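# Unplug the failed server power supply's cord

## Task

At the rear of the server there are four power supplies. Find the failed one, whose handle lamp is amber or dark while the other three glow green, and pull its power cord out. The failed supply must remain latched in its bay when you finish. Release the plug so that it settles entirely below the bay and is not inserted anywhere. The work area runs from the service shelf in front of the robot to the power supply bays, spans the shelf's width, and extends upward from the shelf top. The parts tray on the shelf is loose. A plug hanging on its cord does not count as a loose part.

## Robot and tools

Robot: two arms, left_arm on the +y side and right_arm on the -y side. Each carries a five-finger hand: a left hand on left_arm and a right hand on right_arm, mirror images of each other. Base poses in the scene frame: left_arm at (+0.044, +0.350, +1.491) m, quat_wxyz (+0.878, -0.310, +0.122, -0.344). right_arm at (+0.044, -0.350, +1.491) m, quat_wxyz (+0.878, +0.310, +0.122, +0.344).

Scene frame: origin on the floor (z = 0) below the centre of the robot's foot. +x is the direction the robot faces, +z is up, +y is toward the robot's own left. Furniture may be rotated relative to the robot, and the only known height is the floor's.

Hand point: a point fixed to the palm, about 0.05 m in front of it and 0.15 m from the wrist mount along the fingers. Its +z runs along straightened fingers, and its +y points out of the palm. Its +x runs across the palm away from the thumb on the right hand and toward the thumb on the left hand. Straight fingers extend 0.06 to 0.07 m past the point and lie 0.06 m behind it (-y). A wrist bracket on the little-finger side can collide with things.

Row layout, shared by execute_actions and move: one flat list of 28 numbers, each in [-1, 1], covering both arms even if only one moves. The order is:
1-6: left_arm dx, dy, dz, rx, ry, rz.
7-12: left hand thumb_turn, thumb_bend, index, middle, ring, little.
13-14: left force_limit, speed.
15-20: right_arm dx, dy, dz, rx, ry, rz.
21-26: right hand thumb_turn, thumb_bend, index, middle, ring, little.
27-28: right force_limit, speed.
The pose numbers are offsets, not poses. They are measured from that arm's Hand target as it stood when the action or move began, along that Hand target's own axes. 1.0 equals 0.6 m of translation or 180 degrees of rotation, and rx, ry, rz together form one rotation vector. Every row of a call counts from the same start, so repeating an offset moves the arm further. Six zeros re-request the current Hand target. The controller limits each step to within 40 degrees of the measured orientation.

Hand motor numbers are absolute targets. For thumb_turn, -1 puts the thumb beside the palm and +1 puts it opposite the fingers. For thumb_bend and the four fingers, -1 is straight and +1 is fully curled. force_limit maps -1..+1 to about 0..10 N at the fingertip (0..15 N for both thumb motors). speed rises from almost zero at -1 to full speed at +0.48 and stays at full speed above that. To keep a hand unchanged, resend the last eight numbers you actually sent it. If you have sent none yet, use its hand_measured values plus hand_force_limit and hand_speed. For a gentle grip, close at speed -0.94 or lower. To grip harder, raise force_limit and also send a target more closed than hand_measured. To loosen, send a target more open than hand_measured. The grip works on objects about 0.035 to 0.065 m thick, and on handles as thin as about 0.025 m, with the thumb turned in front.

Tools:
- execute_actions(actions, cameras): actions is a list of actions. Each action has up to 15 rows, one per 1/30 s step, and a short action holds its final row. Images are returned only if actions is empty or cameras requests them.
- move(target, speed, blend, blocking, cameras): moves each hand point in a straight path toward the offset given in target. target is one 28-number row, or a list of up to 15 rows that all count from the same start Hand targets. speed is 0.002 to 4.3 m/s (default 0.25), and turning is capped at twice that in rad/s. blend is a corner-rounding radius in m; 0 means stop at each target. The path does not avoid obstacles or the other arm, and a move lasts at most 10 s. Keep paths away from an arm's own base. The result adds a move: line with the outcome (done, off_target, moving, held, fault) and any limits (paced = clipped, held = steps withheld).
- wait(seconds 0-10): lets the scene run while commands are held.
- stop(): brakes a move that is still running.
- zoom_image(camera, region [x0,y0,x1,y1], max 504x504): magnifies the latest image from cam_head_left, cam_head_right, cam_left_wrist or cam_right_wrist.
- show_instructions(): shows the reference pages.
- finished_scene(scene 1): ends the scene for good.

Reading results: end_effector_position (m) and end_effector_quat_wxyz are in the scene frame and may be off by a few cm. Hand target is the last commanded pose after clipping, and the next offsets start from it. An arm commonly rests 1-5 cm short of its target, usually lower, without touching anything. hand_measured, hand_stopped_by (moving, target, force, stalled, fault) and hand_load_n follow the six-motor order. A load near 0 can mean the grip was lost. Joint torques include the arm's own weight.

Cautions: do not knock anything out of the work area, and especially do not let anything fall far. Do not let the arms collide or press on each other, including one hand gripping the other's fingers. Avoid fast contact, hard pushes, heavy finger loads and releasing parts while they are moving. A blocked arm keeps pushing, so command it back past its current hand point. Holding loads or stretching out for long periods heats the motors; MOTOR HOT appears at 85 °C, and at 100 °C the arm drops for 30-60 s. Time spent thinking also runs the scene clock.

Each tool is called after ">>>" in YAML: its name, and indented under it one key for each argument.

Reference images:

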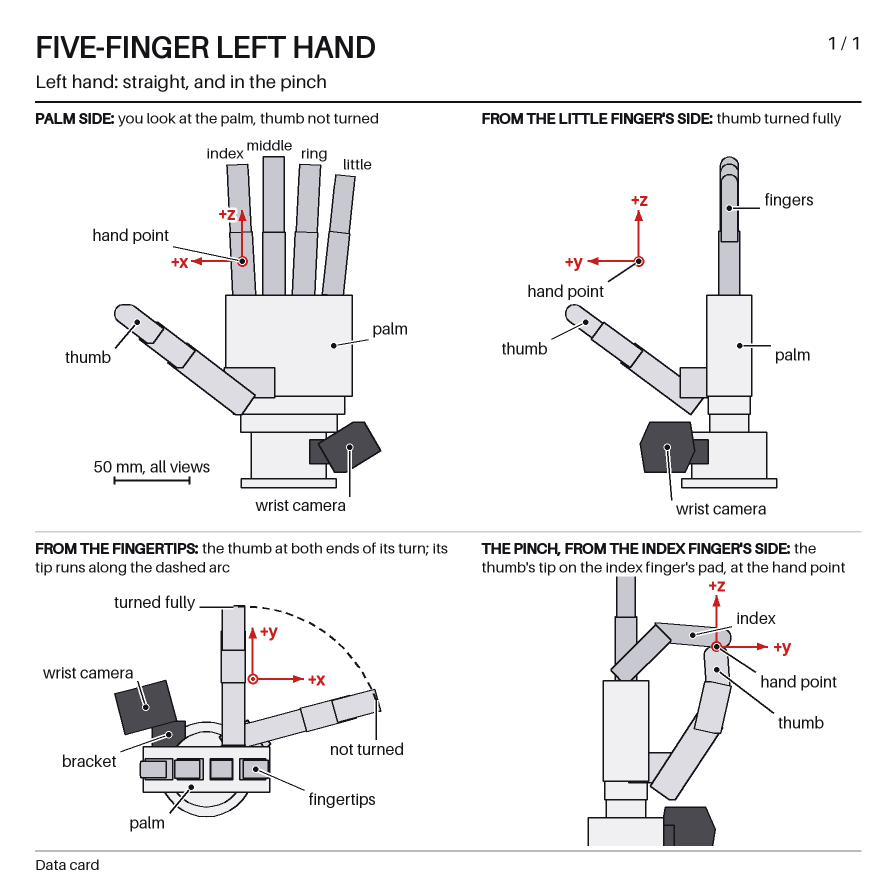

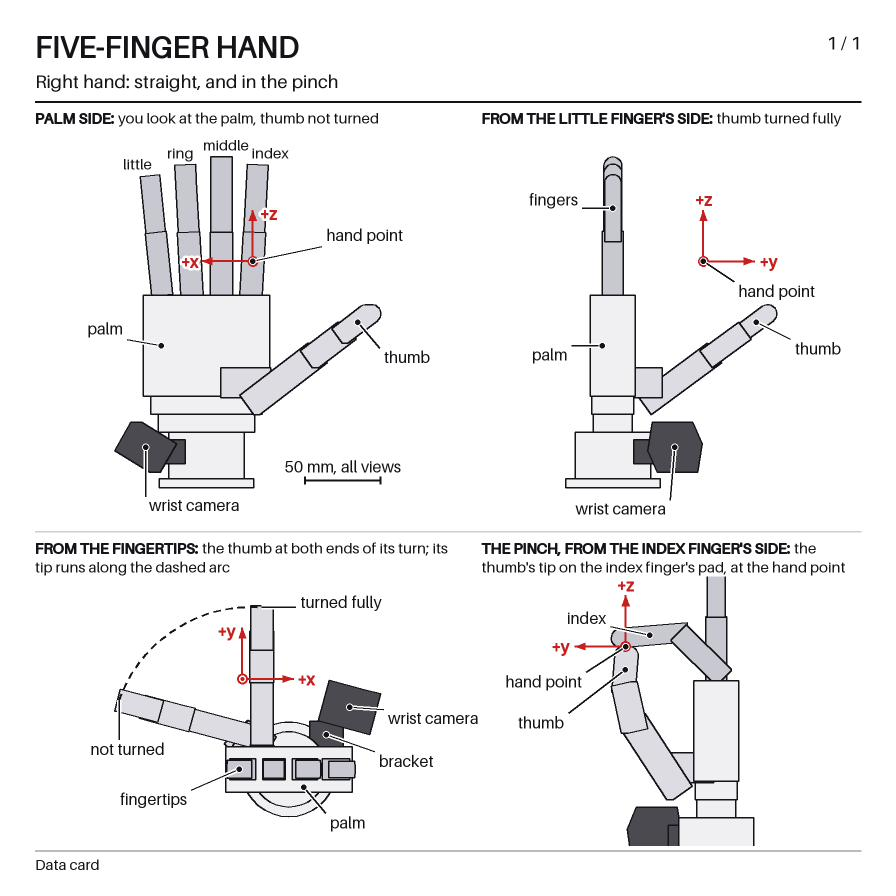

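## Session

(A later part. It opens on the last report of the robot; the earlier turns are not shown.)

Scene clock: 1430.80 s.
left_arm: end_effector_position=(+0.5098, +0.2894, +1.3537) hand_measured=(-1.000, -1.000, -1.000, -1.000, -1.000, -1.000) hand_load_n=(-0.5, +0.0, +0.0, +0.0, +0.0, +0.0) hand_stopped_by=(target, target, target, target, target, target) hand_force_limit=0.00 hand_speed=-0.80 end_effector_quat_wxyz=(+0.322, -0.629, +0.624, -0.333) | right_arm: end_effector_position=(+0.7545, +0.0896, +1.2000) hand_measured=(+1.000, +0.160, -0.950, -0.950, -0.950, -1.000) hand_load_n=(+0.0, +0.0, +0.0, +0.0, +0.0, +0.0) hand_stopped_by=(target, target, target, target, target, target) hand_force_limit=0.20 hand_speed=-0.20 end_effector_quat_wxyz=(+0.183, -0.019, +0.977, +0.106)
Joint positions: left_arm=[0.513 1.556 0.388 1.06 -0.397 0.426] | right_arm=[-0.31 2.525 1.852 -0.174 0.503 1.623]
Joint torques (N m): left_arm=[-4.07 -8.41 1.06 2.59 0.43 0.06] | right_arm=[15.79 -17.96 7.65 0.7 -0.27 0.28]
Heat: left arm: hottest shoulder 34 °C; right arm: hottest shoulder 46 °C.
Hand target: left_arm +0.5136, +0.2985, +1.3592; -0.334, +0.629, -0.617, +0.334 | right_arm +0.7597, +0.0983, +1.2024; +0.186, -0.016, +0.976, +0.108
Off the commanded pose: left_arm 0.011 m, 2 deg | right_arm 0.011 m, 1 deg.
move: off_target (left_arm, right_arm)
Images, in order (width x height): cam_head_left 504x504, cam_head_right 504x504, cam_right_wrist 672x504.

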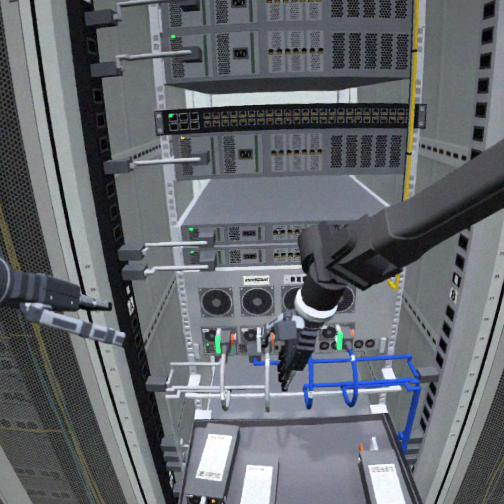

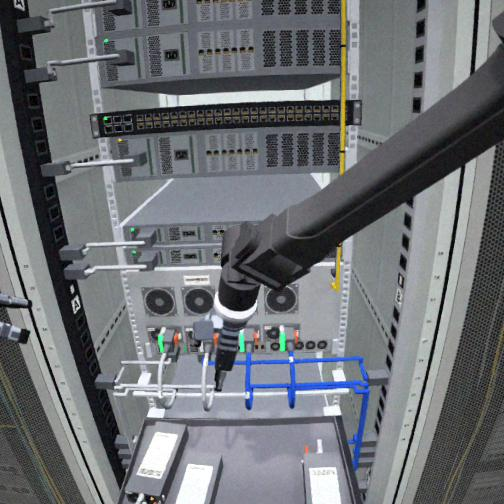

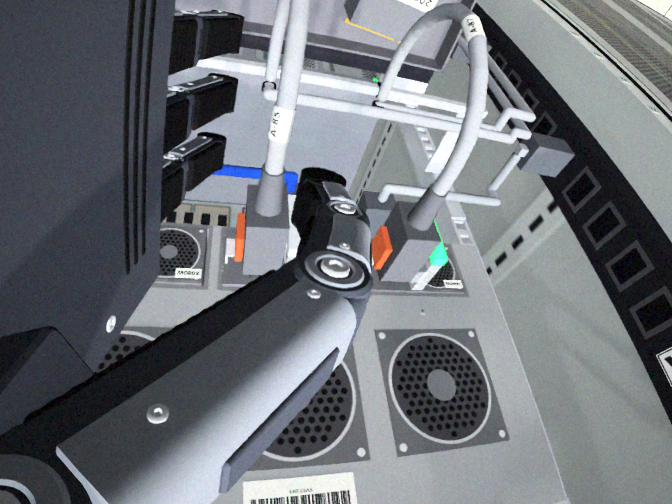

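>>> execute_actions:
  actions: []
  cameras: ["cam_left_wrist"]

>>> zoom_image:
  camera: "cam_left_wrist"
  region: [340, 170, 480, 310]

Scene clock: 1438.33 s.
left_arm: end_effector_position=(+0.5098, +0.2894, +1.3537) hand_measured=(-1.000, -1.000, -1.000, -1.000, -1.000, -1.000) hand_load_n=(+0.0, +0.0, +0.0, +0.0, +0.0, +0.0) hand_stopped_by=(target, target, target, target, target, target) hand_force_limit=0.00 hand_speed=-0.80 end_effector_quat_wxyz=(+0.322, -0.629, +0.624, -0.333) | right_arm: end_effector_position=(+0.7545, +0.0896, +1.2000) hand_measured=(+1.000, +0.160, -0.950, -0.950, -0.950, -1.000) hand_load_n=(+0.0, +0.0, +0.0, +0.0, +0.0, +0.0) hand_stopped_by=(target, target, target, target, target, target) hand_force_limit=0.20 hand_speed=-0.20 end_effector_quat_wxyz=(+0.183, -0.019, +0.977, +0.106)
Joint positions: left_arm=[0.513 1.556 0.388 1.06 -0.397 0.426] | right_arm=[-0.31 2.525 1.852 -0.174 0.503 1.623]
Joint velocities: within noise
Joint torques (N m): left_arm=[-4.19 -8.47 1.06 2.54 0.43 0.08] | right_arm=[15.62 -18.26 7.56 0.47 -0.26 0.22]
Heat: left arm: hottest shoulder 34 °C; right arm: hottest shoulder 45 °C.
Hand target: left_arm +0.5136, +0.2985, +1.3592; -0.334, +0.629, -0.617, +0.334 | right_arm +0.7597, +0.0983, +1.2024; +0.186, -0.016, +0.976, +0.108
Off the commanded pose: left_arm 0.011 m, 2 deg | right_arm 0.011 m, 1 deg.
Images, in order (width x height): cam_left_wrist 672x504.

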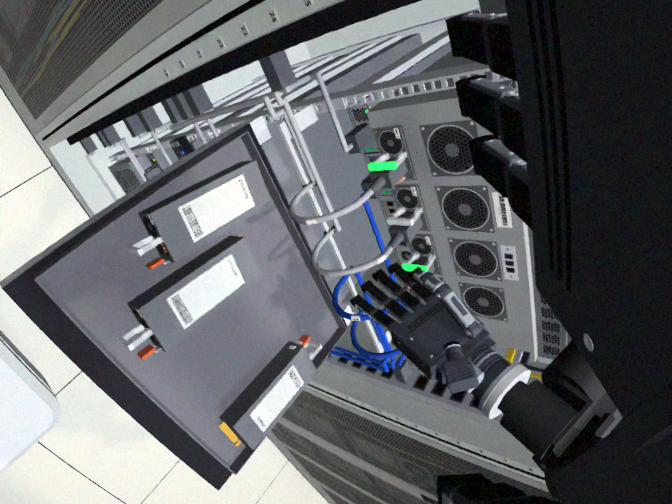

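Scaled by 3.600 from the camera's 672x504 image, which has a finer 960x720 frame.

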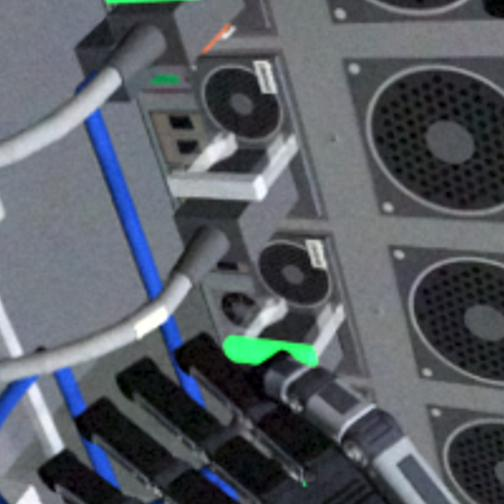

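>>> execute_actions:
  actions: []
  cameras: ["cam_right_wrist"]

>>> zoom_image:
  camera: "cam_right_wrist"
  region: [210, 140, 330, 290]

>>> zoom_image:
  camera: "cam_right_wrist"
  region: [360, 170, 480, 310]

Scene clock: 1455.70 s.
left_arm: end_effector_position=(+0.5098, +0.2894, +1.3537) hand_measured=(-1.000, -1.000, -1.000, -1.000, -1.000, -1.000) hand_load_n=(+0.0, +0.0, +0.0, +0.0, +0.0, +0.0) hand_stopped_by=(target, target, target, target, target, target) hand_force_limit=0.00 hand_speed=-0.80 end_effector_quat_wxyz=(+0.322, -0.629, +0.624, -0.333) | right_arm: end_effector_position=(+0.7545, +0.0896, +1.2000) hand_measured=(+1.000, +0.160, -0.950, -0.950, -0.950, -1.000) hand_load_n=(+0.0, +0.0, +0.0, +0.0, +0.0, +0.0) hand_stopped_by=(target, target, target, target, target, target) hand_force_limit=0.20 hand_speed=-0.20 end_effector_quat_wxyz=(+0.183, -0.019, +0.977, +0.106)
Joint positions: left_arm=[0.513 1.556 0.388 1.06 -0.397 0.426] | right_arm=[-0.31 2.525 1.852 -0.174 0.503 1.623]
Joint velocities: within noise
Joint torques (N m): left_arm=[-4.13 -8.47 1.06 2.61 0.44 0.07] | right_arm=[15.15 -19.08 7.75 0.73 -0.24 0.26]
Heat: left arm: hottest shoulder 34 °C; right arm: hottest shoulder 44 °C.
Hand target: left_arm +0.5136, +0.2985, +1.3592; -0.334, +0.629, -0.617, +0.334 | right_arm +0.7597, +0.0983, +1.2024; +0.186, -0.016, +0.976, +0.108
Off the commanded pose: left_arm 0.011 m, 2 deg | right_arm 0.011 m, 1 deg.
Images, in order (width x height): cam_right_wrist 672x504.

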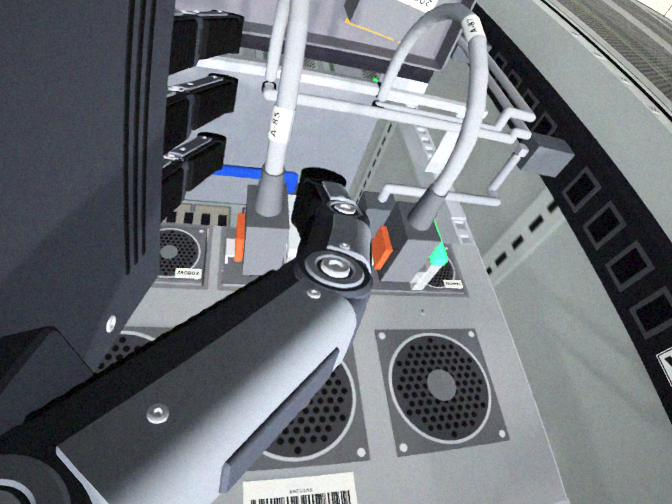

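Scaled by 3.360 from the camera's 672x504 image, which has a finer 960x720 frame.

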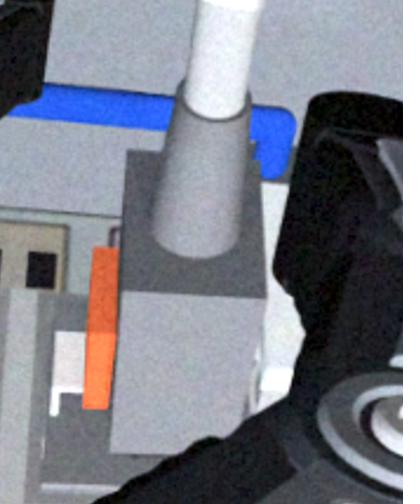

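Scaled by 3.600 from the camera's 672x504 image, which has a finer 960x720 frame.

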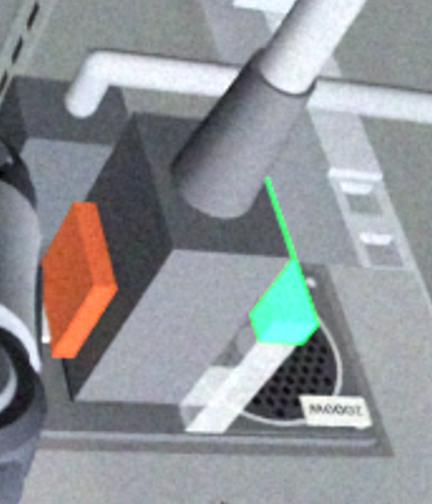

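>>> move:
  target: [0,0,0,0,0,0,-1,-1,-1,-1,-1,-1,0,-0.8,-0.0581,-0.0657,0.0215,0,0,0,1,0.16,-0.95,-0.95,-0.95,-1,0.2,-0.2]
  speed: 0.1

Scene clock: 1515.67 s.
left_arm: end_effector_position=(+0.5098, +0.2894, +1.3537) hand_measured=(-1.000, -1.000, -1.000, -1.000, -1.000, -1.000) hand_load_n=(+0.0, +0.0, +0.0, +0.0, +0.0, +0.0) hand_stopped_by=(target, target, target, target, target, target) hand_force_limit=0.00 hand_speed=-0.80 end_effector_quat_wxyz=(+0.322, -0.629, +0.624, -0.333) | right_arm: end_effector_position=(+0.7891, +0.0674, +1.2010) hand_measured=(+1.000, +0.160, -0.950, -0.950, -0.950, -1.000) hand_load_n=(+0.0, +0.0, +0.0, +0.0, +0.0, +0.0) hand_stopped_by=(target, target, target, target, target, target) hand_force_limit=0.20 hand_speed=-0.20 end_effector_quat_wxyz=(+0.184, -0.018, +0.977, +0.110)
Joint positions: left_arm=[0.513 1.556 0.388 1.06 -0.397 0.426] | right_arm=[-0.346 2.525 1.931 -0.236 0.472 1.593]
Joint torques (N m): left_arm=[-3.96 -8.35 1.06 2.58 0.42 0.07] | right_arm=[13.33 -19.25 8.09 0.66 -0.57 0.09]
Heat: left arm: hottest shoulder 34 °C; right arm: hottest shoulder 43 °C.
Hand target: left_arm +0.5136, +0.2985, +1.3592; -0.334, +0.629, -0.617, +0.334 | right_arm +0.7995, +0.0624, +1.1954; +0.186, -0.016, +0.976, +0.108
Off the commanded pose: left_arm 0.011 m, 2 deg | right_arm 0.013 m, 0 deg.
move: off_target (left_arm, right_arm)

>>> move:
  target: [0,0,0,0,0,0,-1,-1,-1,-1,-1,-1,0,-0.8,-0.0975,0.007,0.0502,0,0,0,1,0.16,-0.95,-0.95,-0.95,-1,0.2,-0.2]
  speed: 0.08
  cameras: ["cam_right_wrist"]

>>> zoom_image:
  camera: "cam_right_wrist"
  region: [160, 60, 460, 300]

Scene clock: 1522.00 s.
left_arm: end_effector_position=(+0.5098, +0.2894, +1.3537) hand_measured=(-1.000, -1.000, -1.000, -1.000, -1.000, -1.000) hand_load_n=(+0.0, +0.0, +0.0, +0.0, +0.0, +0.0) hand_stopped_by=(target, target, target, target, target, target) hand_force_limit=0.00 hand_speed=-0.80 end_effector_quat_wxyz=(+0.322, -0.629, +0.624, -0.333) | right_arm: end_effector_position=(+0.8296, +0.0920, +1.1882) hand_measured=(+1.000, +0.160, -0.950, -0.950, -0.950, -1.000) hand_load_n=(+0.0, +0.0, +0.0, +0.0, +0.0, -0.5) hand_stopped_by=(target, target, target, target, target, target) hand_force_limit=0.20 hand_speed=-0.20 end_effector_quat_wxyz=(+0.166, -0.037, +0.979, +0.110)
Joint positions: left_arm=[0.513 1.556 0.388 1.06 -0.397 0.426] | right_arm=[-0.348 2.689 2.29 -0.474 0.463 1.58]
Joint torques (N m): left_arm=[-4.07 -8.23 1.09 2.52 0.42 0.07] | right_arm=[13.27 -20.42 11.08 1.28 -0.59 0.09]
Heat: left arm: hottest shoulder 34 °C; right arm: hottest shoulder 43 °C.
Hand target: left_arm +0.5136, +0.2985, +1.3592; -0.334, +0.629, -0.617, +0.334 | right_arm +0.8647, +0.0724, +1.1904; +0.186, -0.016, +0.976, +0.108
Off the commanded pose: left_arm 0.011 m, 2 deg | right_arm 0.040 m, 3 deg.
move: off_target (left_arm, right_arm)
Images, in order (width x height): cam_right_wrist 672x504.

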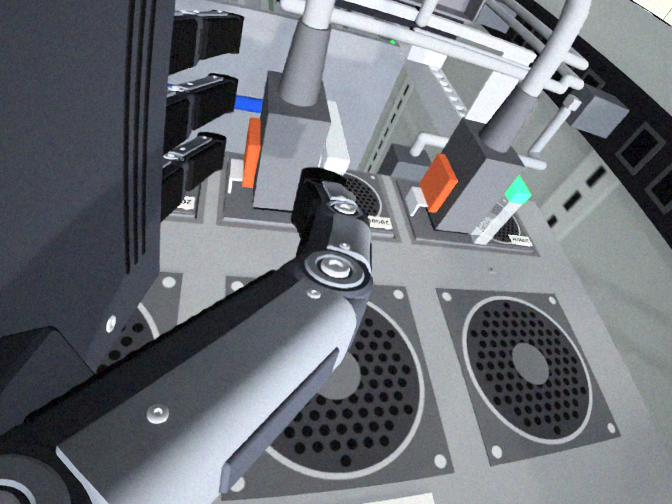

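Scaled by 1.680 from the camera's 672x504 image, which has a finer 960x720 frame.

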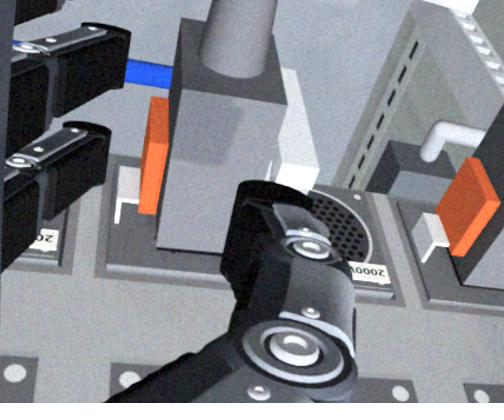

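>>> move:
  target: [0,0,0,0,0,0,-1,-1,-1,-1,-1,-1,0,-0.8,-0.0157,-0.0207,0.0017,0,0,0,1,0.16,-0.95,-0.95,-0.95,-1,0.2,-0.2]
  speed: 0.08

Scene clock: 1530.53 s.
left_arm: end_effector_position=(+0.5098, +0.2894, +1.3537) hand_measured=(-1.000, -1.000, -1.000, -1.000, -1.000, -1.000) hand_load_n=(+0.0, +0.0, +0.0, +0.0, +0.0, +0.0) hand_stopped_by=(target, target, target, target, target, target) hand_force_limit=0.00 hand_speed=-0.80 end_effector_quat_wxyz=(+0.322, -0.629, +0.624, -0.333) | right_arm: end_effector_position=(+0.8296, +0.0904, +1.1877) hand_measured=(+1.000, +0.160, -0.950, -0.950, -0.950, -1.000) hand_load_n=(+0.0, +0.0, -1.5, +0.0, +0.0, +0.0) hand_stopped_by=(target, target, target, target, target, target) hand_force_limit=0.20 hand_speed=-0.20 end_effector_quat_wxyz=(+0.162, -0.045, +0.979, +0.114)
Joint positions: left_arm=[0.513 1.556 0.388 1.06 -0.397 0.426] | right_arm=[-0.352 2.69 2.3 -0.493 0.449 1.567]
Joint torques (N m): left_arm=[-4.19 -8.53 1.06 2.52 0.43 0.07] | right_arm=[13.04 -21.6 11.58 1.25 -0.34 0.13]
Heat: left arm: hottest shoulder 34 °C; right arm: hottest shoulder 44 °C.
Hand target: left_arm +0.5136, +0.2985, +1.3592; -0.334, +0.629, -0.617, +0.334 | right_arm +0.8746, +0.0605, +1.1904; +0.186, -0.016, +0.976, +0.108
Off the commanded pose: left_arm 0.011 m, 2 deg | right_arm 0.054 m, 4 deg.
move: off_target (left_arm, right_arm)

>>> move:
  target:
    - [0,0,0,0,0,0,-1,-1,-1,-1,-1,-1,0,-0.8,0.1191,0.0089,-0.045,0,0,0,1,0.16,-0.95,-0.95,-0.95,-1,0.2,-0.2]
  speed: 0.1
  cameras: ["cam_right_wrist"]

>>> zoom_image:
  camera: "cam_right_wrist"
  region: [160, 60, 460, 300]

Scene clock: 1541.10 s.
left_arm: end_effector_position=(+0.5098, +0.2894, +1.3537) hand_measured=(-1.000, -1.000, -1.000, -1.000, -1.000, -1.000) hand_load_n=(+0.0, +0.0, +0.0, -0.5, +0.0, -0.5) hand_stopped_by=(target, target, target, target, target, target) hand_force_limit=0.00 hand_speed=-0.80 end_effector_quat_wxyz=(+0.322, -0.629, +0.624, -0.333) | right_arm: end_effector_position=(+0.7867, +0.0712, +1.1837) hand_measured=(+1.000, +0.160, -0.950, -0.950, -0.950, -1.000) hand_load_n=(+0.0, +0.0, +0.0, +0.0, +0.0, +0.0) hand_stopped_by=(target, target, target, target, target, target) hand_force_limit=0.20 hand_speed=-0.20 end_effector_quat_wxyz=(+0.178, -0.030, +0.978, +0.109)
Joint positions: left_arm=[0.513 1.556 0.388 1.06 -0.397 0.426] | right_arm=[-0.357 2.562 1.972 -0.253 0.461 1.57]
Joint torques (N m): left_arm=[-4.13 -8.35 1.06 2.52 0.43 0.07] | right_arm=[13.98 -21.77 4.37 1.59 -0.35 0.23]
Heat: left arm: hottest shoulder 34 °C; right arm: hottest shoulder 46 °C.
Hand target: left_arm +0.5136, +0.2985, +1.3592; -0.334, +0.629, -0.617, +0.334 | right_arm +0.7981, +0.0603, +1.1898; +0.186, -0.016, +0.976, +0.108
Off the commanded pose: left_arm 0.011 m, 2 deg | right_arm 0.017 m, 2 deg.
move: off_target (left_arm, right_arm)
Images, in order (width x height): cam_right_wrist 672x504.

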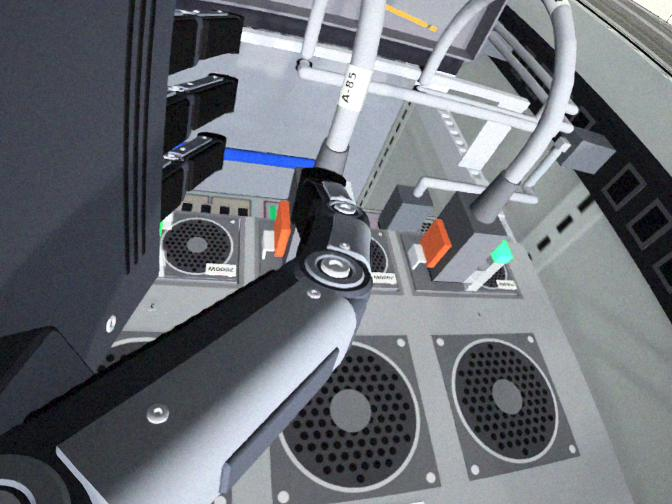

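Scaled by 1.680 from the camera's 672x504 image, which has a finer 960x720 frame.

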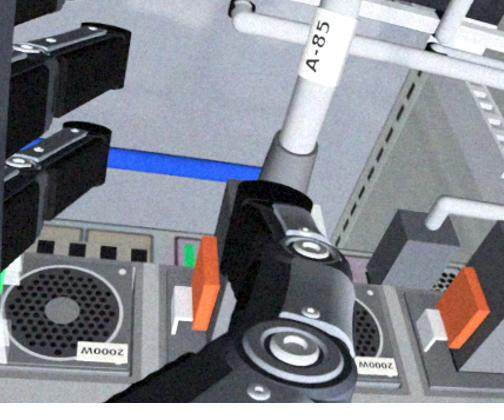

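>>> move:
  target: [0,0,0,0,0,0,-1,-1,-1,-1,-1,-1,0,-0.8,-0.094,0,0.0345,0,0,0,1,0.16,-0.95,-0.95,-0.95,-1,0.2,-0.2]
  speed: 0.08
  cameras: ["cam_right_wrist"]

>>> zoom_image:
  camera: "cam_right_wrist"
  region: [160, 60, 460, 300]

Scene clock: 1547.80 s.
left_arm: end_effector_position=(+0.5098, +0.2894, +1.3537) hand_measured=(-1.000, -1.000, -1.000, -1.000, -1.000, -1.000) hand_load_n=(+0.0, +0.0, +0.0, +0.0, +0.0, +0.0) hand_stopped_by=(target, target, target, target, target, target) hand_force_limit=0.00 hand_speed=-0.80 end_effector_quat_wxyz=(+0.322, -0.629, +0.624, -0.333) | right_arm: end_effector_position=(+0.8290, +0.0795, +1.1905) hand_measured=(+1.000, +0.160, -0.950, -0.950, -0.950, -1.000) hand_load_n=(+0.0, +0.0, +0.5, +0.0, +0.0, +0.0) hand_stopped_by=(target, target, target, target, target, target) hand_force_limit=0.20 hand_speed=-0.20 end_effector_quat_wxyz=(+0.170, -0.035, +0.979, +0.109)
Joint positions: left_arm=[0.513 1.556 0.388 1.06 -0.397 0.426] | right_arm=[-0.357 2.65 2.224 -0.435 0.459 1.57]
Joint torques (N m): left_arm=[-4.25 -8.47 1.07 2.52 0.41 0.07] | right_arm=[13.98 -20.54 10.78 1.25 -0.54 0.11]
Heat: left arm: hottest shoulder 34 °C; right arm: hottest shoulder 45 °C.
Hand target: left_arm +0.5136, +0.2985, +1.3592; -0.334, +0.629, -0.617, +0.334 | right_arm +0.8580, +0.0644, +1.1917; +0.186, -0.016, +0.976, +0.108
Off the commanded pose: left_arm 0.011 m, 2 deg | right_arm 0.033 m, 3 deg.
move: off_target (left_arm, right_arm)
Images, in order (width x height): cam_right_wrist 672x504.

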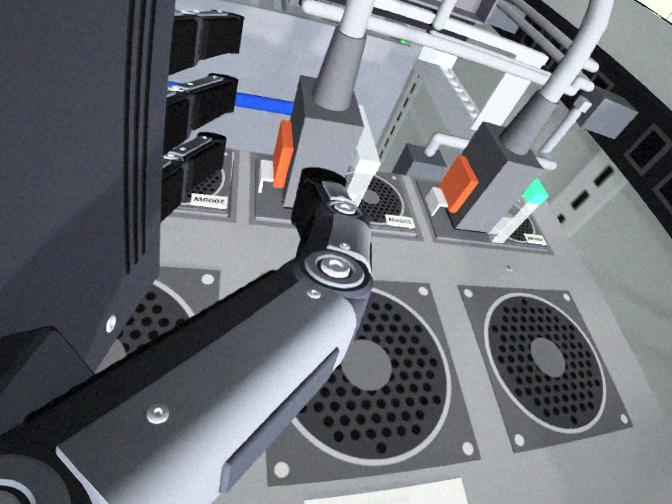

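Scaled by 1.680 from the camera's 672x504 image, which has a finer 960x720 frame.

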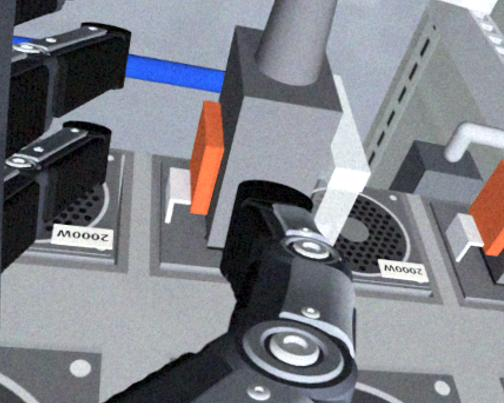

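>>> move:
  target: [0,0,0,0,0,0,-1,-1,-1,-1,-1,-1,0,-0.8,-0.011,0.0042,0.0275,0,0,0,1,0.16,-0.95,-0.95,-0.95,-1,0.2,-0.2]
  speed: 0.06

Scene clock: 1554.07 s.
left_arm: end_effector_position=(+0.5098, +0.2894, +1.3537) hand_measured=(-1.000, -1.000, -1.000, -1.000, -1.000, -1.000) hand_load_n=(+0.0, +0.0, +0.0, +0.0, +0.0, +0.0) hand_stopped_by=(target, target, target, target, target, target) hand_force_limit=0.00 hand_speed=-0.80 end_effector_quat_wxyz=(+0.322, -0.629, +0.624, -0.333) | right_arm: end_effector_position=(+0.8325, +0.0905, +1.1723) hand_measured=(+1.000, +0.160, -0.950, -0.950, -0.950, -1.000) hand_load_n=(+0.0, +0.0, +0.0, +0.0, +0.0, +0.0) hand_stopped_by=(target, target, target, target, target, target) hand_force_limit=0.20 hand_speed=-0.20 end_effector_quat_wxyz=(+0.164, -0.037, +0.980, +0.110)
Joint positions: left_arm=[0.513 1.556 0.388 1.06 -0.397 0.426] | right_arm=[-0.361 2.729 2.344 -0.488 0.455 1.57]
Joint torques (N m): left_arm=[-4.07 -8.53 1.05 2.56 0.41 0.07] | right_arm=[14.27 -21.3 11.12 1.16 -0.51 0.08]
Heat: left arm: hottest shoulder 34 °C; right arm: hottest shoulder 45 °C.
Hand target: left_arm +0.5136, +0.2985, +1.3592; -0.334, +0.629, -0.617, +0.334 | right_arm +0.8698, +0.0705, +1.1797; +0.186, -0.016, +0.976, +0.108
Off the commanded pose: left_arm 0.011 m, 2 deg | right_arm 0.043 m, 3 deg.
move: off_target (left_arm, right_arm)

>>> move:
  target: [0,0,0,0,0,0,-1,-1,-1,-1,-1,-1,0,-0.8,0.0058,-0.021,0.048,0,0,0,1,0.16,-0.95,-0.95,-0.95,-1,0.2,-0.2]
  speed: 0.06
  cameras: ["cam_right_wrist"]

>>> zoom_image:
  camera: "cam_right_wrist"
  region: [160, 60, 460, 300]

Scene clock: 1560.87 s.
left_arm: end_effector_position=(+0.5098, +0.2894, +1.3537) hand_measured=(-1.000, -1.000, -1.000, -1.000, -1.000, -1.000) hand_load_n=(+0.0, +0.0, +0.0, +0.0, +0.0, +0.0) hand_stopped_by=(target, target, target, target, target, target) hand_force_limit=0.00 hand_speed=-0.80 end_effector_quat_wxyz=(+0.322, -0.629, +0.624, -0.333) | right_arm: end_effector_position=(+0.8390, +0.0894, +1.1554) hand_measured=(+1.000, +0.160, -0.950, -0.950, -0.950, -1.000) hand_load_n=(-2.0, -0.5, +0.5, +0.0, +0.0, +0.0) hand_stopped_by=(target, target, target, target, target, target) hand_force_limit=0.20 hand_speed=-0.20 end_effector_quat_wxyz=(+0.162, -0.046, +0.979, +0.114)
Joint positions: left_arm=[0.513 1.556 0.388 1.06 -0.397 0.426] | right_arm=[-0.38 2.789 2.444 -0.528 0.433 1.541]
Joint torques (N m): left_arm=[-4.25 -8.41 1.06 2.52 0.43 0.1] | right_arm=[12.98 -20.42 11.93 2.1 -0.43 0.14]
Heat: left arm: hottest shoulder 34 °C; right arm: hottest shoulder 45 °C.
Hand target: left_arm +0.5136, +0.2985, +1.3592; -0.334, +0.629, -0.617, +0.334 | right_arm +0.8780, +0.0645, +1.1499; +0.186, -0.016, +0.976, +0.108
Off the commanded pose: left_arm 0.011 m, 2 deg | right_arm 0.047 m, 4 deg.
move: off_target (left_arm, right_arm)
Images, in order (width x height): cam_right_wrist 672x504.

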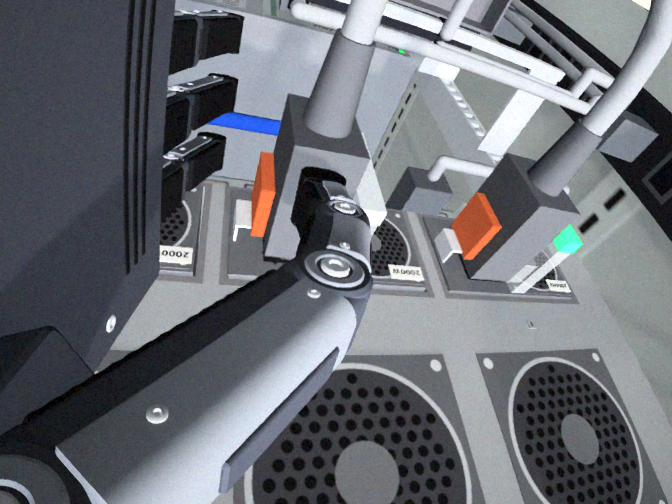

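Scaled by 1.680 from the camera's 672x504 image, which has a finer 960x720 frame.

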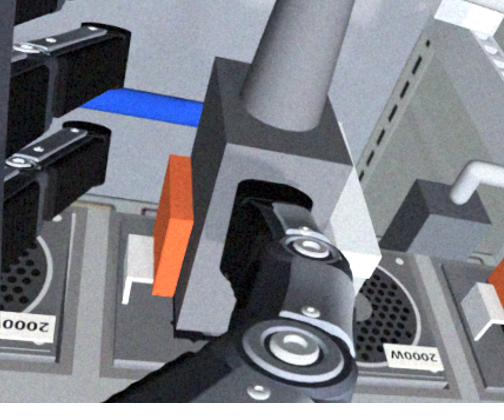

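>>> move:
  target: [0,0,0,0,0,0,-1,-1,-1,-1,-1,-1,0,-0.8,0,0,0,0,0,0,1,0.16,0.1,0.1,0.15,-1,0.2,-0.7]
  speed: 0.05

>>> move:
  target: [0,0,0,0,0,0,-1,-1,-1,-1,-1,-1,0,-0.8,0,0,0,0,0,0,1,0.16,0.13,0.13,0.3,-1,0.9,-0.4]
  speed: 0.05
  cameras: ["cam_left_wrist"]

>>> zoom_image:
  camera: "cam_left_wrist"
  region: [340, 170, 480, 310]

Scene clock: 1570.67 s.
left_arm: end_effector_position=(+0.5098, +0.2894, +1.3537) hand_measured=(-1.000, -1.000, -1.000, -1.000, -1.000, -1.000) hand_load_n=(-0.5, +0.0, +0.0, +0.0, +0.0, +0.0) hand_stopped_by=(target, target, target, target, target, target) hand_force_limit=0.00 hand_speed=-0.80 end_effector_quat_wxyz=(+0.322, -0.629, +0.624, -0.333) | right_arm: end_effector_position=(+0.8391, +0.0880, +1.1537) hand_measured=(+1.000, +0.158, -0.484, -0.374, -0.070, -1.000) hand_load_n=(+0.5, +10.0, +2.0, +6.5, +12.5, +0.0) hand_stopped_by=(target, target, force, force, force, target) hand_force_limit=0.20 hand_speed=-0.70 end_effector_quat_wxyz=(+0.162, -0.049, +0.979, +0.113)
Joint positions: left_arm=[0.513 1.556 0.388 1.06 -0.397 0.426] | right_arm=[-0.382 2.791 2.448 -0.531 0.432 1.534]
Joint torques (N m): left_arm=[-3.96 -8.41 1.01 2.51 0.43 0.07] | right_arm=[13.68 -20.72 11.85 2.03 -0.39 0.21]
Heat: left arm: hottest shoulder 34 °C; right arm: hottest shoulder 46 °C.
Hand target: left_arm +0.5136, +0.2985, +1.3592; -0.334, +0.629, -0.617, +0.334 | right_arm +0.8780, +0.0643, +1.1498; +0.186, -0.016, +0.976, +0.108
Off the commanded pose: left_arm 0.011 m, 2 deg | right_arm 0.046 m, 5 deg.
move: off_target (left_arm, right_arm)

Scene clock: 1571.17 s.
left_arm: end_effector_position=(+0.5098, +0.2894, +1.3537) hand_measured=(-1.000, -1.000, -1.000, -1.000, -1.000, -1.000) hand_load_n=(+0.0, +0.0, +0.0, +0.0, +0.0, +0.0) hand_stopped_by=(target, target, target, target, target, target) hand_force_limit=0.00 hand_speed=-0.80 end_effector_quat_wxyz=(+0.322, -0.629, +0.624, -0.333) | right_arm: end_effector_position=(+0.8394, +0.0872, +1.1523) hand_measured=(+1.000, +0.156, -0.440, -0.334, -0.070, -1.000) hand_load_n=(-0.5, +17.5, +14.0, +17.5, +3.0, +0.0) hand_stopped_by=(target, target, force, force, force, target) hand_force_limit=0.90 hand_speed=-0.40 end_effector_quat_wxyz=(+0.161, -0.048, +0.979, +0.113)
Joint positions: left_arm=[0.513 1.556 0.388 1.06 -0.397 0.426] | right_arm=[-0.384 2.793 2.452 -0.533 0.43 1.535]
Joint torques (N m): left_arm=[-4.25 -8.59 1.1 2.56 0.43 0.07] | right_arm=[13.16 -20.66 11.73 2.17 -0.34 0.2]
Heat: left arm: hottest shoulder 34 °C; right arm: hottest shoulder 46 °C.
Hand target: left_arm +0.5136, +0.2985, +1.3592; -0.334, +0.629, -0.617, +0.334 | right_arm +0.8779, +0.0645, +1.1497; +0.186, -0.016, +0.976, +0.108
Off the commanded pose: left_arm 0.011 m, 2 deg | right_arm 0.045 m, 5 deg.
move: off_target (left_arm, right_arm)
Images, in order (width x height): cam_left_wrist 672x504.

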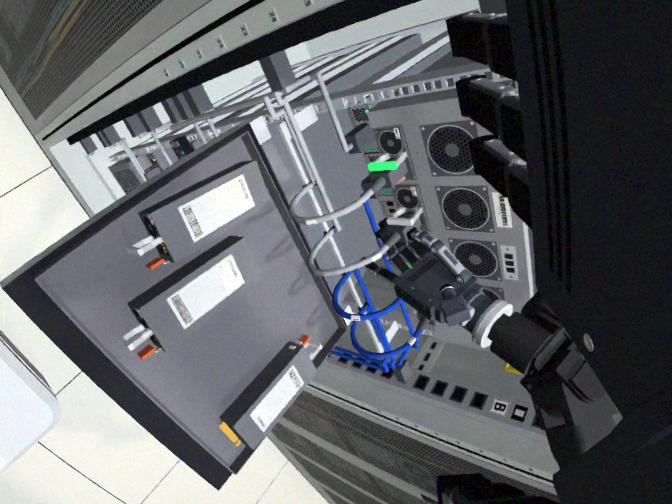

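Scaled by 3.600 from the camera's 672x504 image, which has a finer 960x720 frame.

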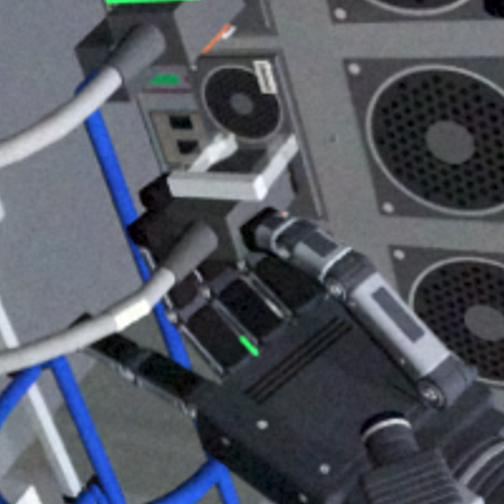

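>>> move:
  target: [0,0,0,0,0,0,-1,-1,-1,-1,-1,-1,0,-0.8,0.0698,0.0297,-0.0215,0,0,0,1,0.16,0.13,0.13,0.3,-1,0.9,-0.4]
  speed: 0.05

Scene clock: 1577.17 s.
left_arm: end_effector_position=(+0.5098, +0.2894, +1.3537) hand_measured=(-1.000, -1.000, -1.000, -1.000, -1.000, -1.000) hand_load_n=(-0.5, +0.0, +0.0, +0.0, +0.0, +0.0) hand_stopped_by=(target, target, target, target, target, target) hand_force_limit=0.00 hand_speed=-0.80 end_effector_quat_wxyz=(+0.322, -0.629, +0.624, -0.333) | right_arm: end_effector_position=(+0.8363, +0.0854, +1.1517) hand_measured=(+1.000, +0.156, -0.440, -0.334, -0.070, -1.000) hand_load_n=(+10.5, +16.5, +14.0, +19.5, +0.0, +0.0) hand_stopped_by=(target, target, force, force, force, target) hand_force_limit=0.90 hand_speed=-0.40 end_effector_quat_wxyz=(+0.189, -0.011, +0.975, +0.120)
Joint positions: left_arm=[0.513 1.556 0.388 1.06 -0.397 0.426] | right_arm=[-0.384 2.747 2.307 -0.362 0.43 1.573]
Joint torques (N m): left_arm=[-4.07 -8.41 1.06 2.52 0.44 0.08] | right_arm=[15.38 -22.48 3.92 1.03 0.33 0.05]
Heat: left arm: hottest shoulder 34 °C; right arm: hottest shoulder 46 °C.
Hand target: left_arm +0.5136, +0.2985, +1.3592; -0.334, +0.629, -0.617, +0.334 | right_arm +0.8329, +0.0794, +1.1496; +0.186, -0.016, +0.976, +0.108
Off the commanded pose: left_arm 0.011 m, 2 deg | right_arm 0.007 m, 1 deg.
move: off_target (left_arm)

>>> move:
  target: [0,0,0,0,0,0,-1,-1,-1,-1,-1,-1,0,-0.8,0.0333,0,-0.012,0,0,0,1,0.16,0.13,0.13,0.4,-1,0.9,-0.6]
  speed: 0.05
  cameras: ["cam_left_wrist"]

>>> zoom_image:
  camera: "cam_left_wrist"
  region: [340, 170, 480, 310]

Scene clock: 1584.30 s.
left_arm: end_effector_position=(+0.5098, +0.2894, +1.3537) hand_measured=(-1.000, -1.000, -1.000, -1.000, -1.000, -1.000) hand_load_n=(+0.0, +0.0, +0.0, +0.0, +0.0, +0.0) hand_stopped_by=(target, target, target, target, target, target) hand_force_limit=0.00 hand_speed=-0.80 end_effector_quat_wxyz=(+0.322, -0.629, +0.624, -0.333) | right_arm: end_effector_position=(+0.8314, +0.0835, +1.1515) hand_measured=(+1.000, +0.154, -0.440, -0.334, -0.040, -1.000) hand_load_n=(+22.0, +20.5, +14.0, +17.5, +6.0, +0.0) hand_stopped_by=(target, target, force, force, force, target) hand_force_limit=0.90 hand_speed=-0.60 end_effector_quat_wxyz=(+0.207, +0.012, +0.970, +0.124)
Joint positions: left_arm=[0.513 1.556 0.388 1.06 -0.397 0.426] | right_arm=[-0.384 2.721 2.214 -0.249 0.43 1.596]
Joint torques (N m): left_arm=[-4.19 -8.47 1.05 2.58 0.44 0.07] | right_arm=[15.68 -23.47 1.16 -0.49 0.46 -0.18]
Heat: left arm: hottest shoulder 34 °C; right arm: hottest shoulder 46 °C.
Hand target: left_arm +0.5136, +0.2985, +1.3592; -0.334, +0.629, -0.617, +0.334 | right_arm +0.8120, +0.0779, +1.1490; +0.186, -0.016, +0.976, +0.108
Off the commanded pose: left_arm 0.011 m, 2 deg | right_arm 0.021 m, 4 deg.
move: off_target (left_arm, right_arm)
Images, in order (width x height): cam_left_wrist 672x504.

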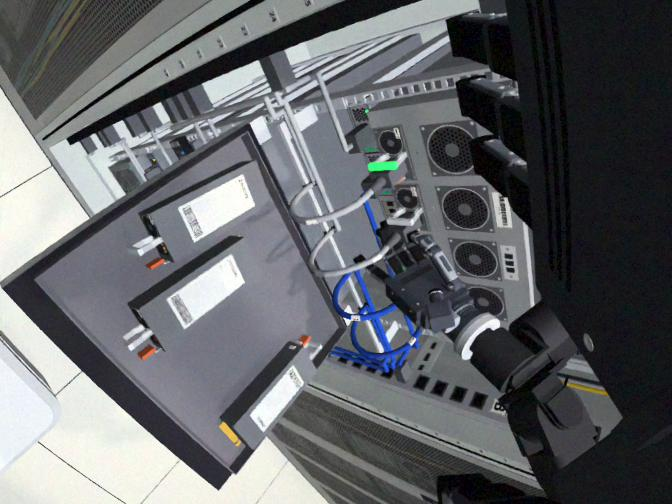

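Scaled by 3.600 from the camera's 672x504 image, which has a finer 960x720 frame.

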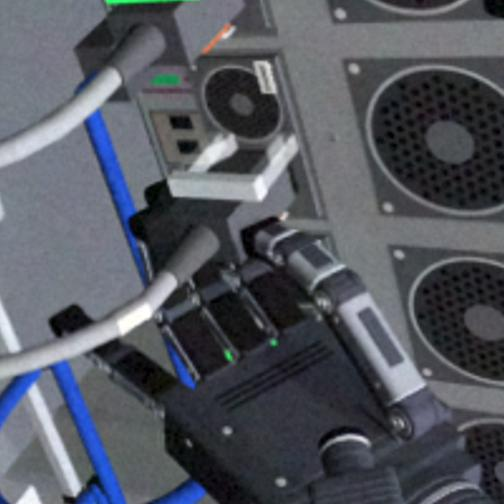

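>>> move:
  target: [0,0,0,0,0,0,-1,-1,-1,-1,-1,-1,0,-0.8,0.0248,0,-0.009,0,0,0,1,0.16,0.13,0.13,0.4,-1,0.9,-0.6]
  speed: 0.05

Scene clock: 1590.13 s.
left_arm: end_effector_position=(+0.5098, +0.2894, +1.3537) hand_measured=(-1.000, -1.000, -1.000, -1.000, -1.000, -1.000) hand_load_n=(+0.0, +0.0, +0.0, +0.0, -0.5, +0.0) hand_stopped_by=(target, target, target, target, target, target) hand_force_limit=0.00 hand_speed=-0.80 end_effector_quat_wxyz=(+0.322, -0.629, +0.624, -0.333) | right_arm: end_effector_position=(+0.8251, +0.0830, +1.1509) hand_measured=(+1.000, +0.154, -0.440, -0.334, -0.040, -1.000) hand_load_n=(+22.5, +18.0, +20.5, +22.5, +2.5, +0.0) hand_stopped_by=(target, target, force, force, force, target) hand_force_limit=0.90 hand_speed=-0.60 end_effector_quat_wxyz=(+0.215, +0.019, +0.968, +0.128)
Joint positions: left_arm=[0.513 1.556 0.388 1.06 -0.397 0.426] | right_arm=[-0.384 2.706 2.158 -0.187 0.426 1.601]
Joint torques (N m): left_arm=[-4.07 -8.47 1.13 2.52 0.43 0.07] | right_arm=[15.79 -25 -0.54 -0.72 0.62 -0.15]
Heat: left arm: hottest shoulder 34 °C; right arm: hottest shoulder 46 °C.
Hand target: left_arm +0.5136, +0.2985, +1.3592; -0.334, +0.629, -0.617, +0.334 | right_arm +0.7962, +0.0769, +1.1484; +0.186, -0.016, +0.976, +0.108
Off the commanded pose: left_arm 0.011 m, 2 deg | right_arm 0.030 m, 6 deg.
move: off_target (left_arm, right_arm)

>>> move:
  target: [0,0,0,0,0,0,-1,-1,-1,-1,-1,-1,0,-0.8,0.016,0,-0.006,0,0,0,1,0.16,0.13,0.13,0.4,-1,0.9,-0.6]
  speed: 0.05
  cameras: ["cam_left_wrist","cam_right_wrist"]

>>> zoom_image:
  camera: "cam_left_wrist"
  region: [340, 170, 480, 310]

>>> zoom_image:
  camera: "cam_right_wrist"
  region: [160, 60, 460, 300]

Scene clock: 1596.30 s.
left_arm: end_effector_position=(+0.5098, +0.2894, +1.3537) hand_measured=(-1.000, -1.000, -1.000, -1.000, -1.000, -1.000) hand_load_n=(+0.0, +0.0, +0.0, +0.0, +0.0, +0.0) hand_stopped_by=(target, target, target, target, target, target) hand_force_limit=0.00 hand_speed=-0.80 end_effector_quat_wxyz=(+0.322, -0.629, +0.624, -0.333) | right_arm: end_effector_position=(+0.8238, +0.0826, +1.1517) hand_measured=(+1.000, +0.154, -0.440, -0.334, -0.040, -1.000) hand_load_n=(+23.5, +18.5, +24.5, +24.0, +0.5, +0.0) hand_stopped_by=(target, target, force, force, force, target) hand_force_limit=0.90 hand_speed=-0.60 end_effector_quat_wxyz=(+0.222, +0.025, +0.966, +0.130)
Joint positions: left_arm=[0.513 1.556 0.388 1.06 -0.397 0.426] | right_arm=[-0.384 2.7 2.133 -0.151 0.423 1.604]
Joint torques (N m): left_arm=[-4.19 -8.41 1.05 2.55 0.43 0.08] | right_arm=[15.62 -24.82 -2.21 -1.05 0.77 -0.19]
Heat: left arm: hottest shoulder 34 °C; right arm: hottest shoulder 46 °C.
Hand target: left_arm +0.5136, +0.2985, +1.3592; -0.334, +0.629, -0.617, +0.334 | right_arm +0.7860, +0.0762, +1.1482; +0.186, -0.016, +0.976, +0.108
Off the commanded pose: left_arm 0.011 m, 2 deg | right_arm 0.039 m, 7 deg.
move: off_target (left_arm, right_arm)
Images, in order (width x height): cam_left_wrist 672x504, cam_right_wrist 672x504.

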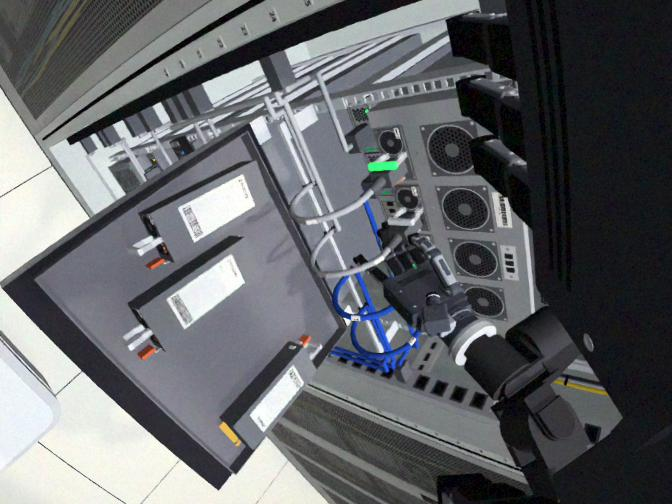

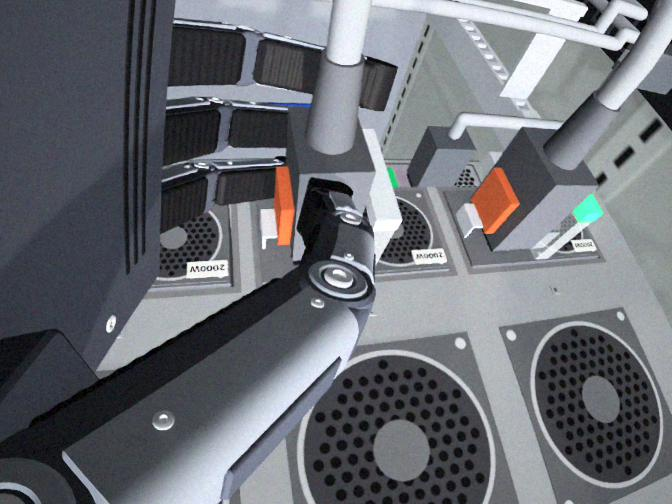

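Scaled by 3.600 from the camera's 672x504 image, which has a finer 960x720 frame.

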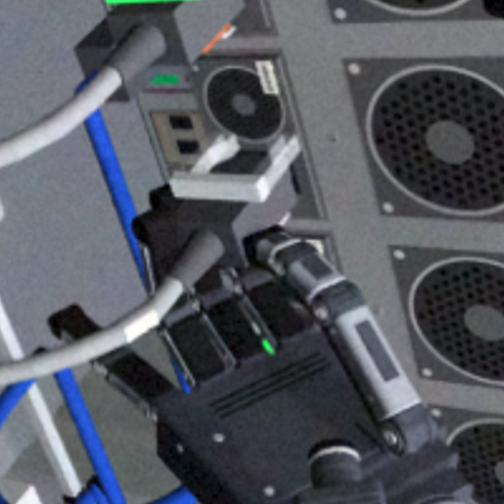

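Scaled by 1.680 from the camera's 672x504 image, which has a finer 960x720 frame.

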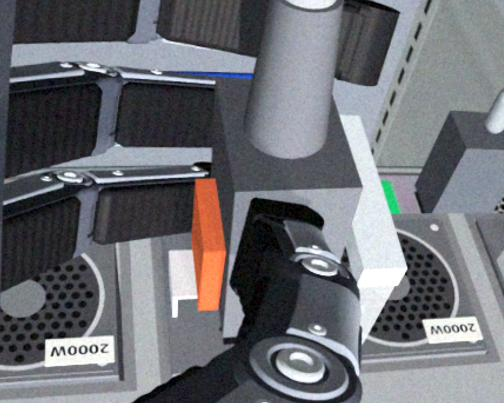

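>>> move:
  target:
    - [0,0,0,0,0,0,-1,-1,-1,-1,-1,-1,0,-0.8,0.016,0,-0.006,0,0,0.025,1,0.16,0.13,0.13,0.4,-1,0.9,-0.6]
    - [0,0,0,0,0,0,-1,-1,-1,-1,-1,-1,0,-0.8,0.016,0,-0.006,0,0,-0.025,1,0.16,0.13,0.13,0.4,-1,0.9,-0.6]
  speed: 0.1
  cameras: ["cam_left_wrist","cam_right_wrist"]

>>> zoom_image:
  camera: "cam_right_wrist"
  region: [160, 60, 460, 300]

Scene clock: 1606.80 s.
left_arm: end_effector_position=(+0.5098, +0.2894, +1.3537) hand_measured=(-1.000, -1.000, -1.000, -1.000, -1.000, -1.000) hand_load_n=(+0.0, +0.0, +0.0, +0.0, +0.0, +0.0) hand_stopped_by=(target, target, target, target, target, target) hand_force_limit=0.00 hand_speed=-0.80 end_effector_quat_wxyz=(+0.322, -0.629, +0.624, -0.333) | right_arm: end_effector_position=(+0.7732, +0.0727, +1.1391) hand_measured=(+1.000, +0.160, -0.438, -0.332, -0.040, -1.000) hand_load_n=(+0.0, +0.0, +0.0, +0.0, +2.5, +0.0) hand_stopped_by=(target, target, force, force, force, target) hand_force_limit=0.90 hand_speed=-0.60 end_effector_quat_wxyz=(+0.190, -0.041, +0.976, +0.100)
Joint positions: left_arm=[0.513 1.556 0.388 1.06 -0.397 0.426] | right_arm=[-0.384 2.633 1.98 -0.156 0.458 1.51]
Joint torques (N m): left_arm=[-4.07 -8.41 1.11 2.56 0.42 0.07] | right_arm=[15.44 -20.78 5.39 0.32 -0.58 -0.01]
Heat: left arm: hottest shoulder 34 °C; right arm: hottest shoulder 47 °C.
Hand target: left_arm +0.5136, +0.2985, +1.3592; -0.334, +0.629, -0.617, +0.334 | right_arm +0.7759, +0.0755, +1.1480; +0.190, -0.055, +0.975, +0.101
Off the commanded pose: left_arm 0.011 m, 2 deg | right_arm 0.010 m, 2 deg.
move: off_target (left_arm)
Images, in order (width x height): cam_left_wrist 672x504, cam_right_wrist 672x504.

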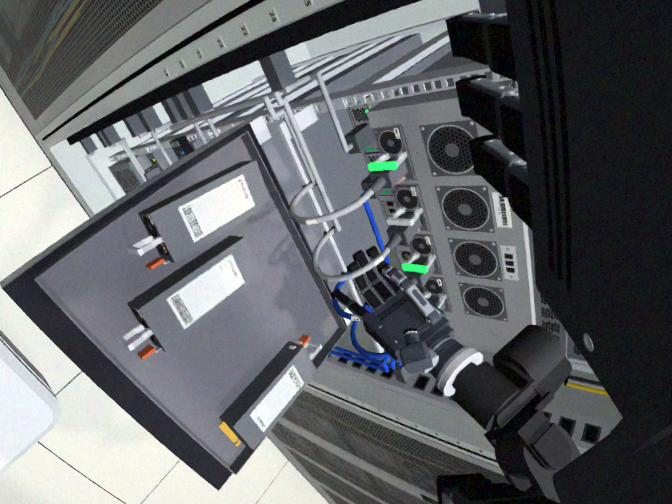

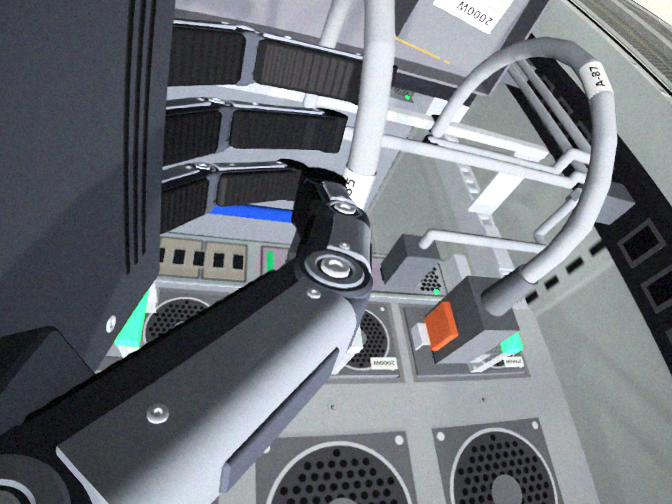

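Scaled by 1.680 from the camera's 672x504 image, which has a finer 960x720 frame.

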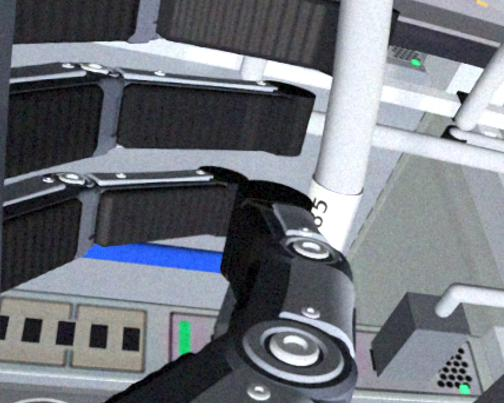

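>>> zoom_image:
  camera: "cam_left_wrist"
  region: [340, 170, 480, 310]

Scaled by 3.600 from the camera's 672x504 image, which has a finer 960x720 frame.

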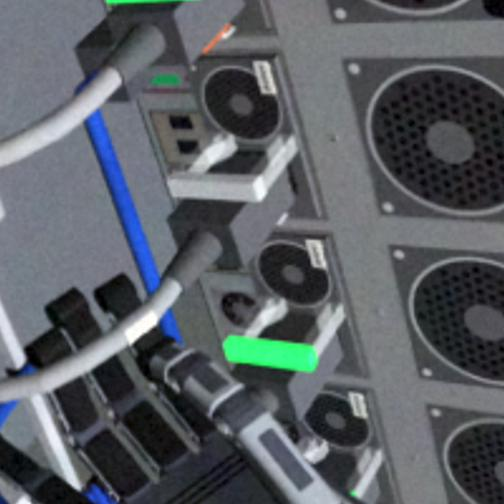

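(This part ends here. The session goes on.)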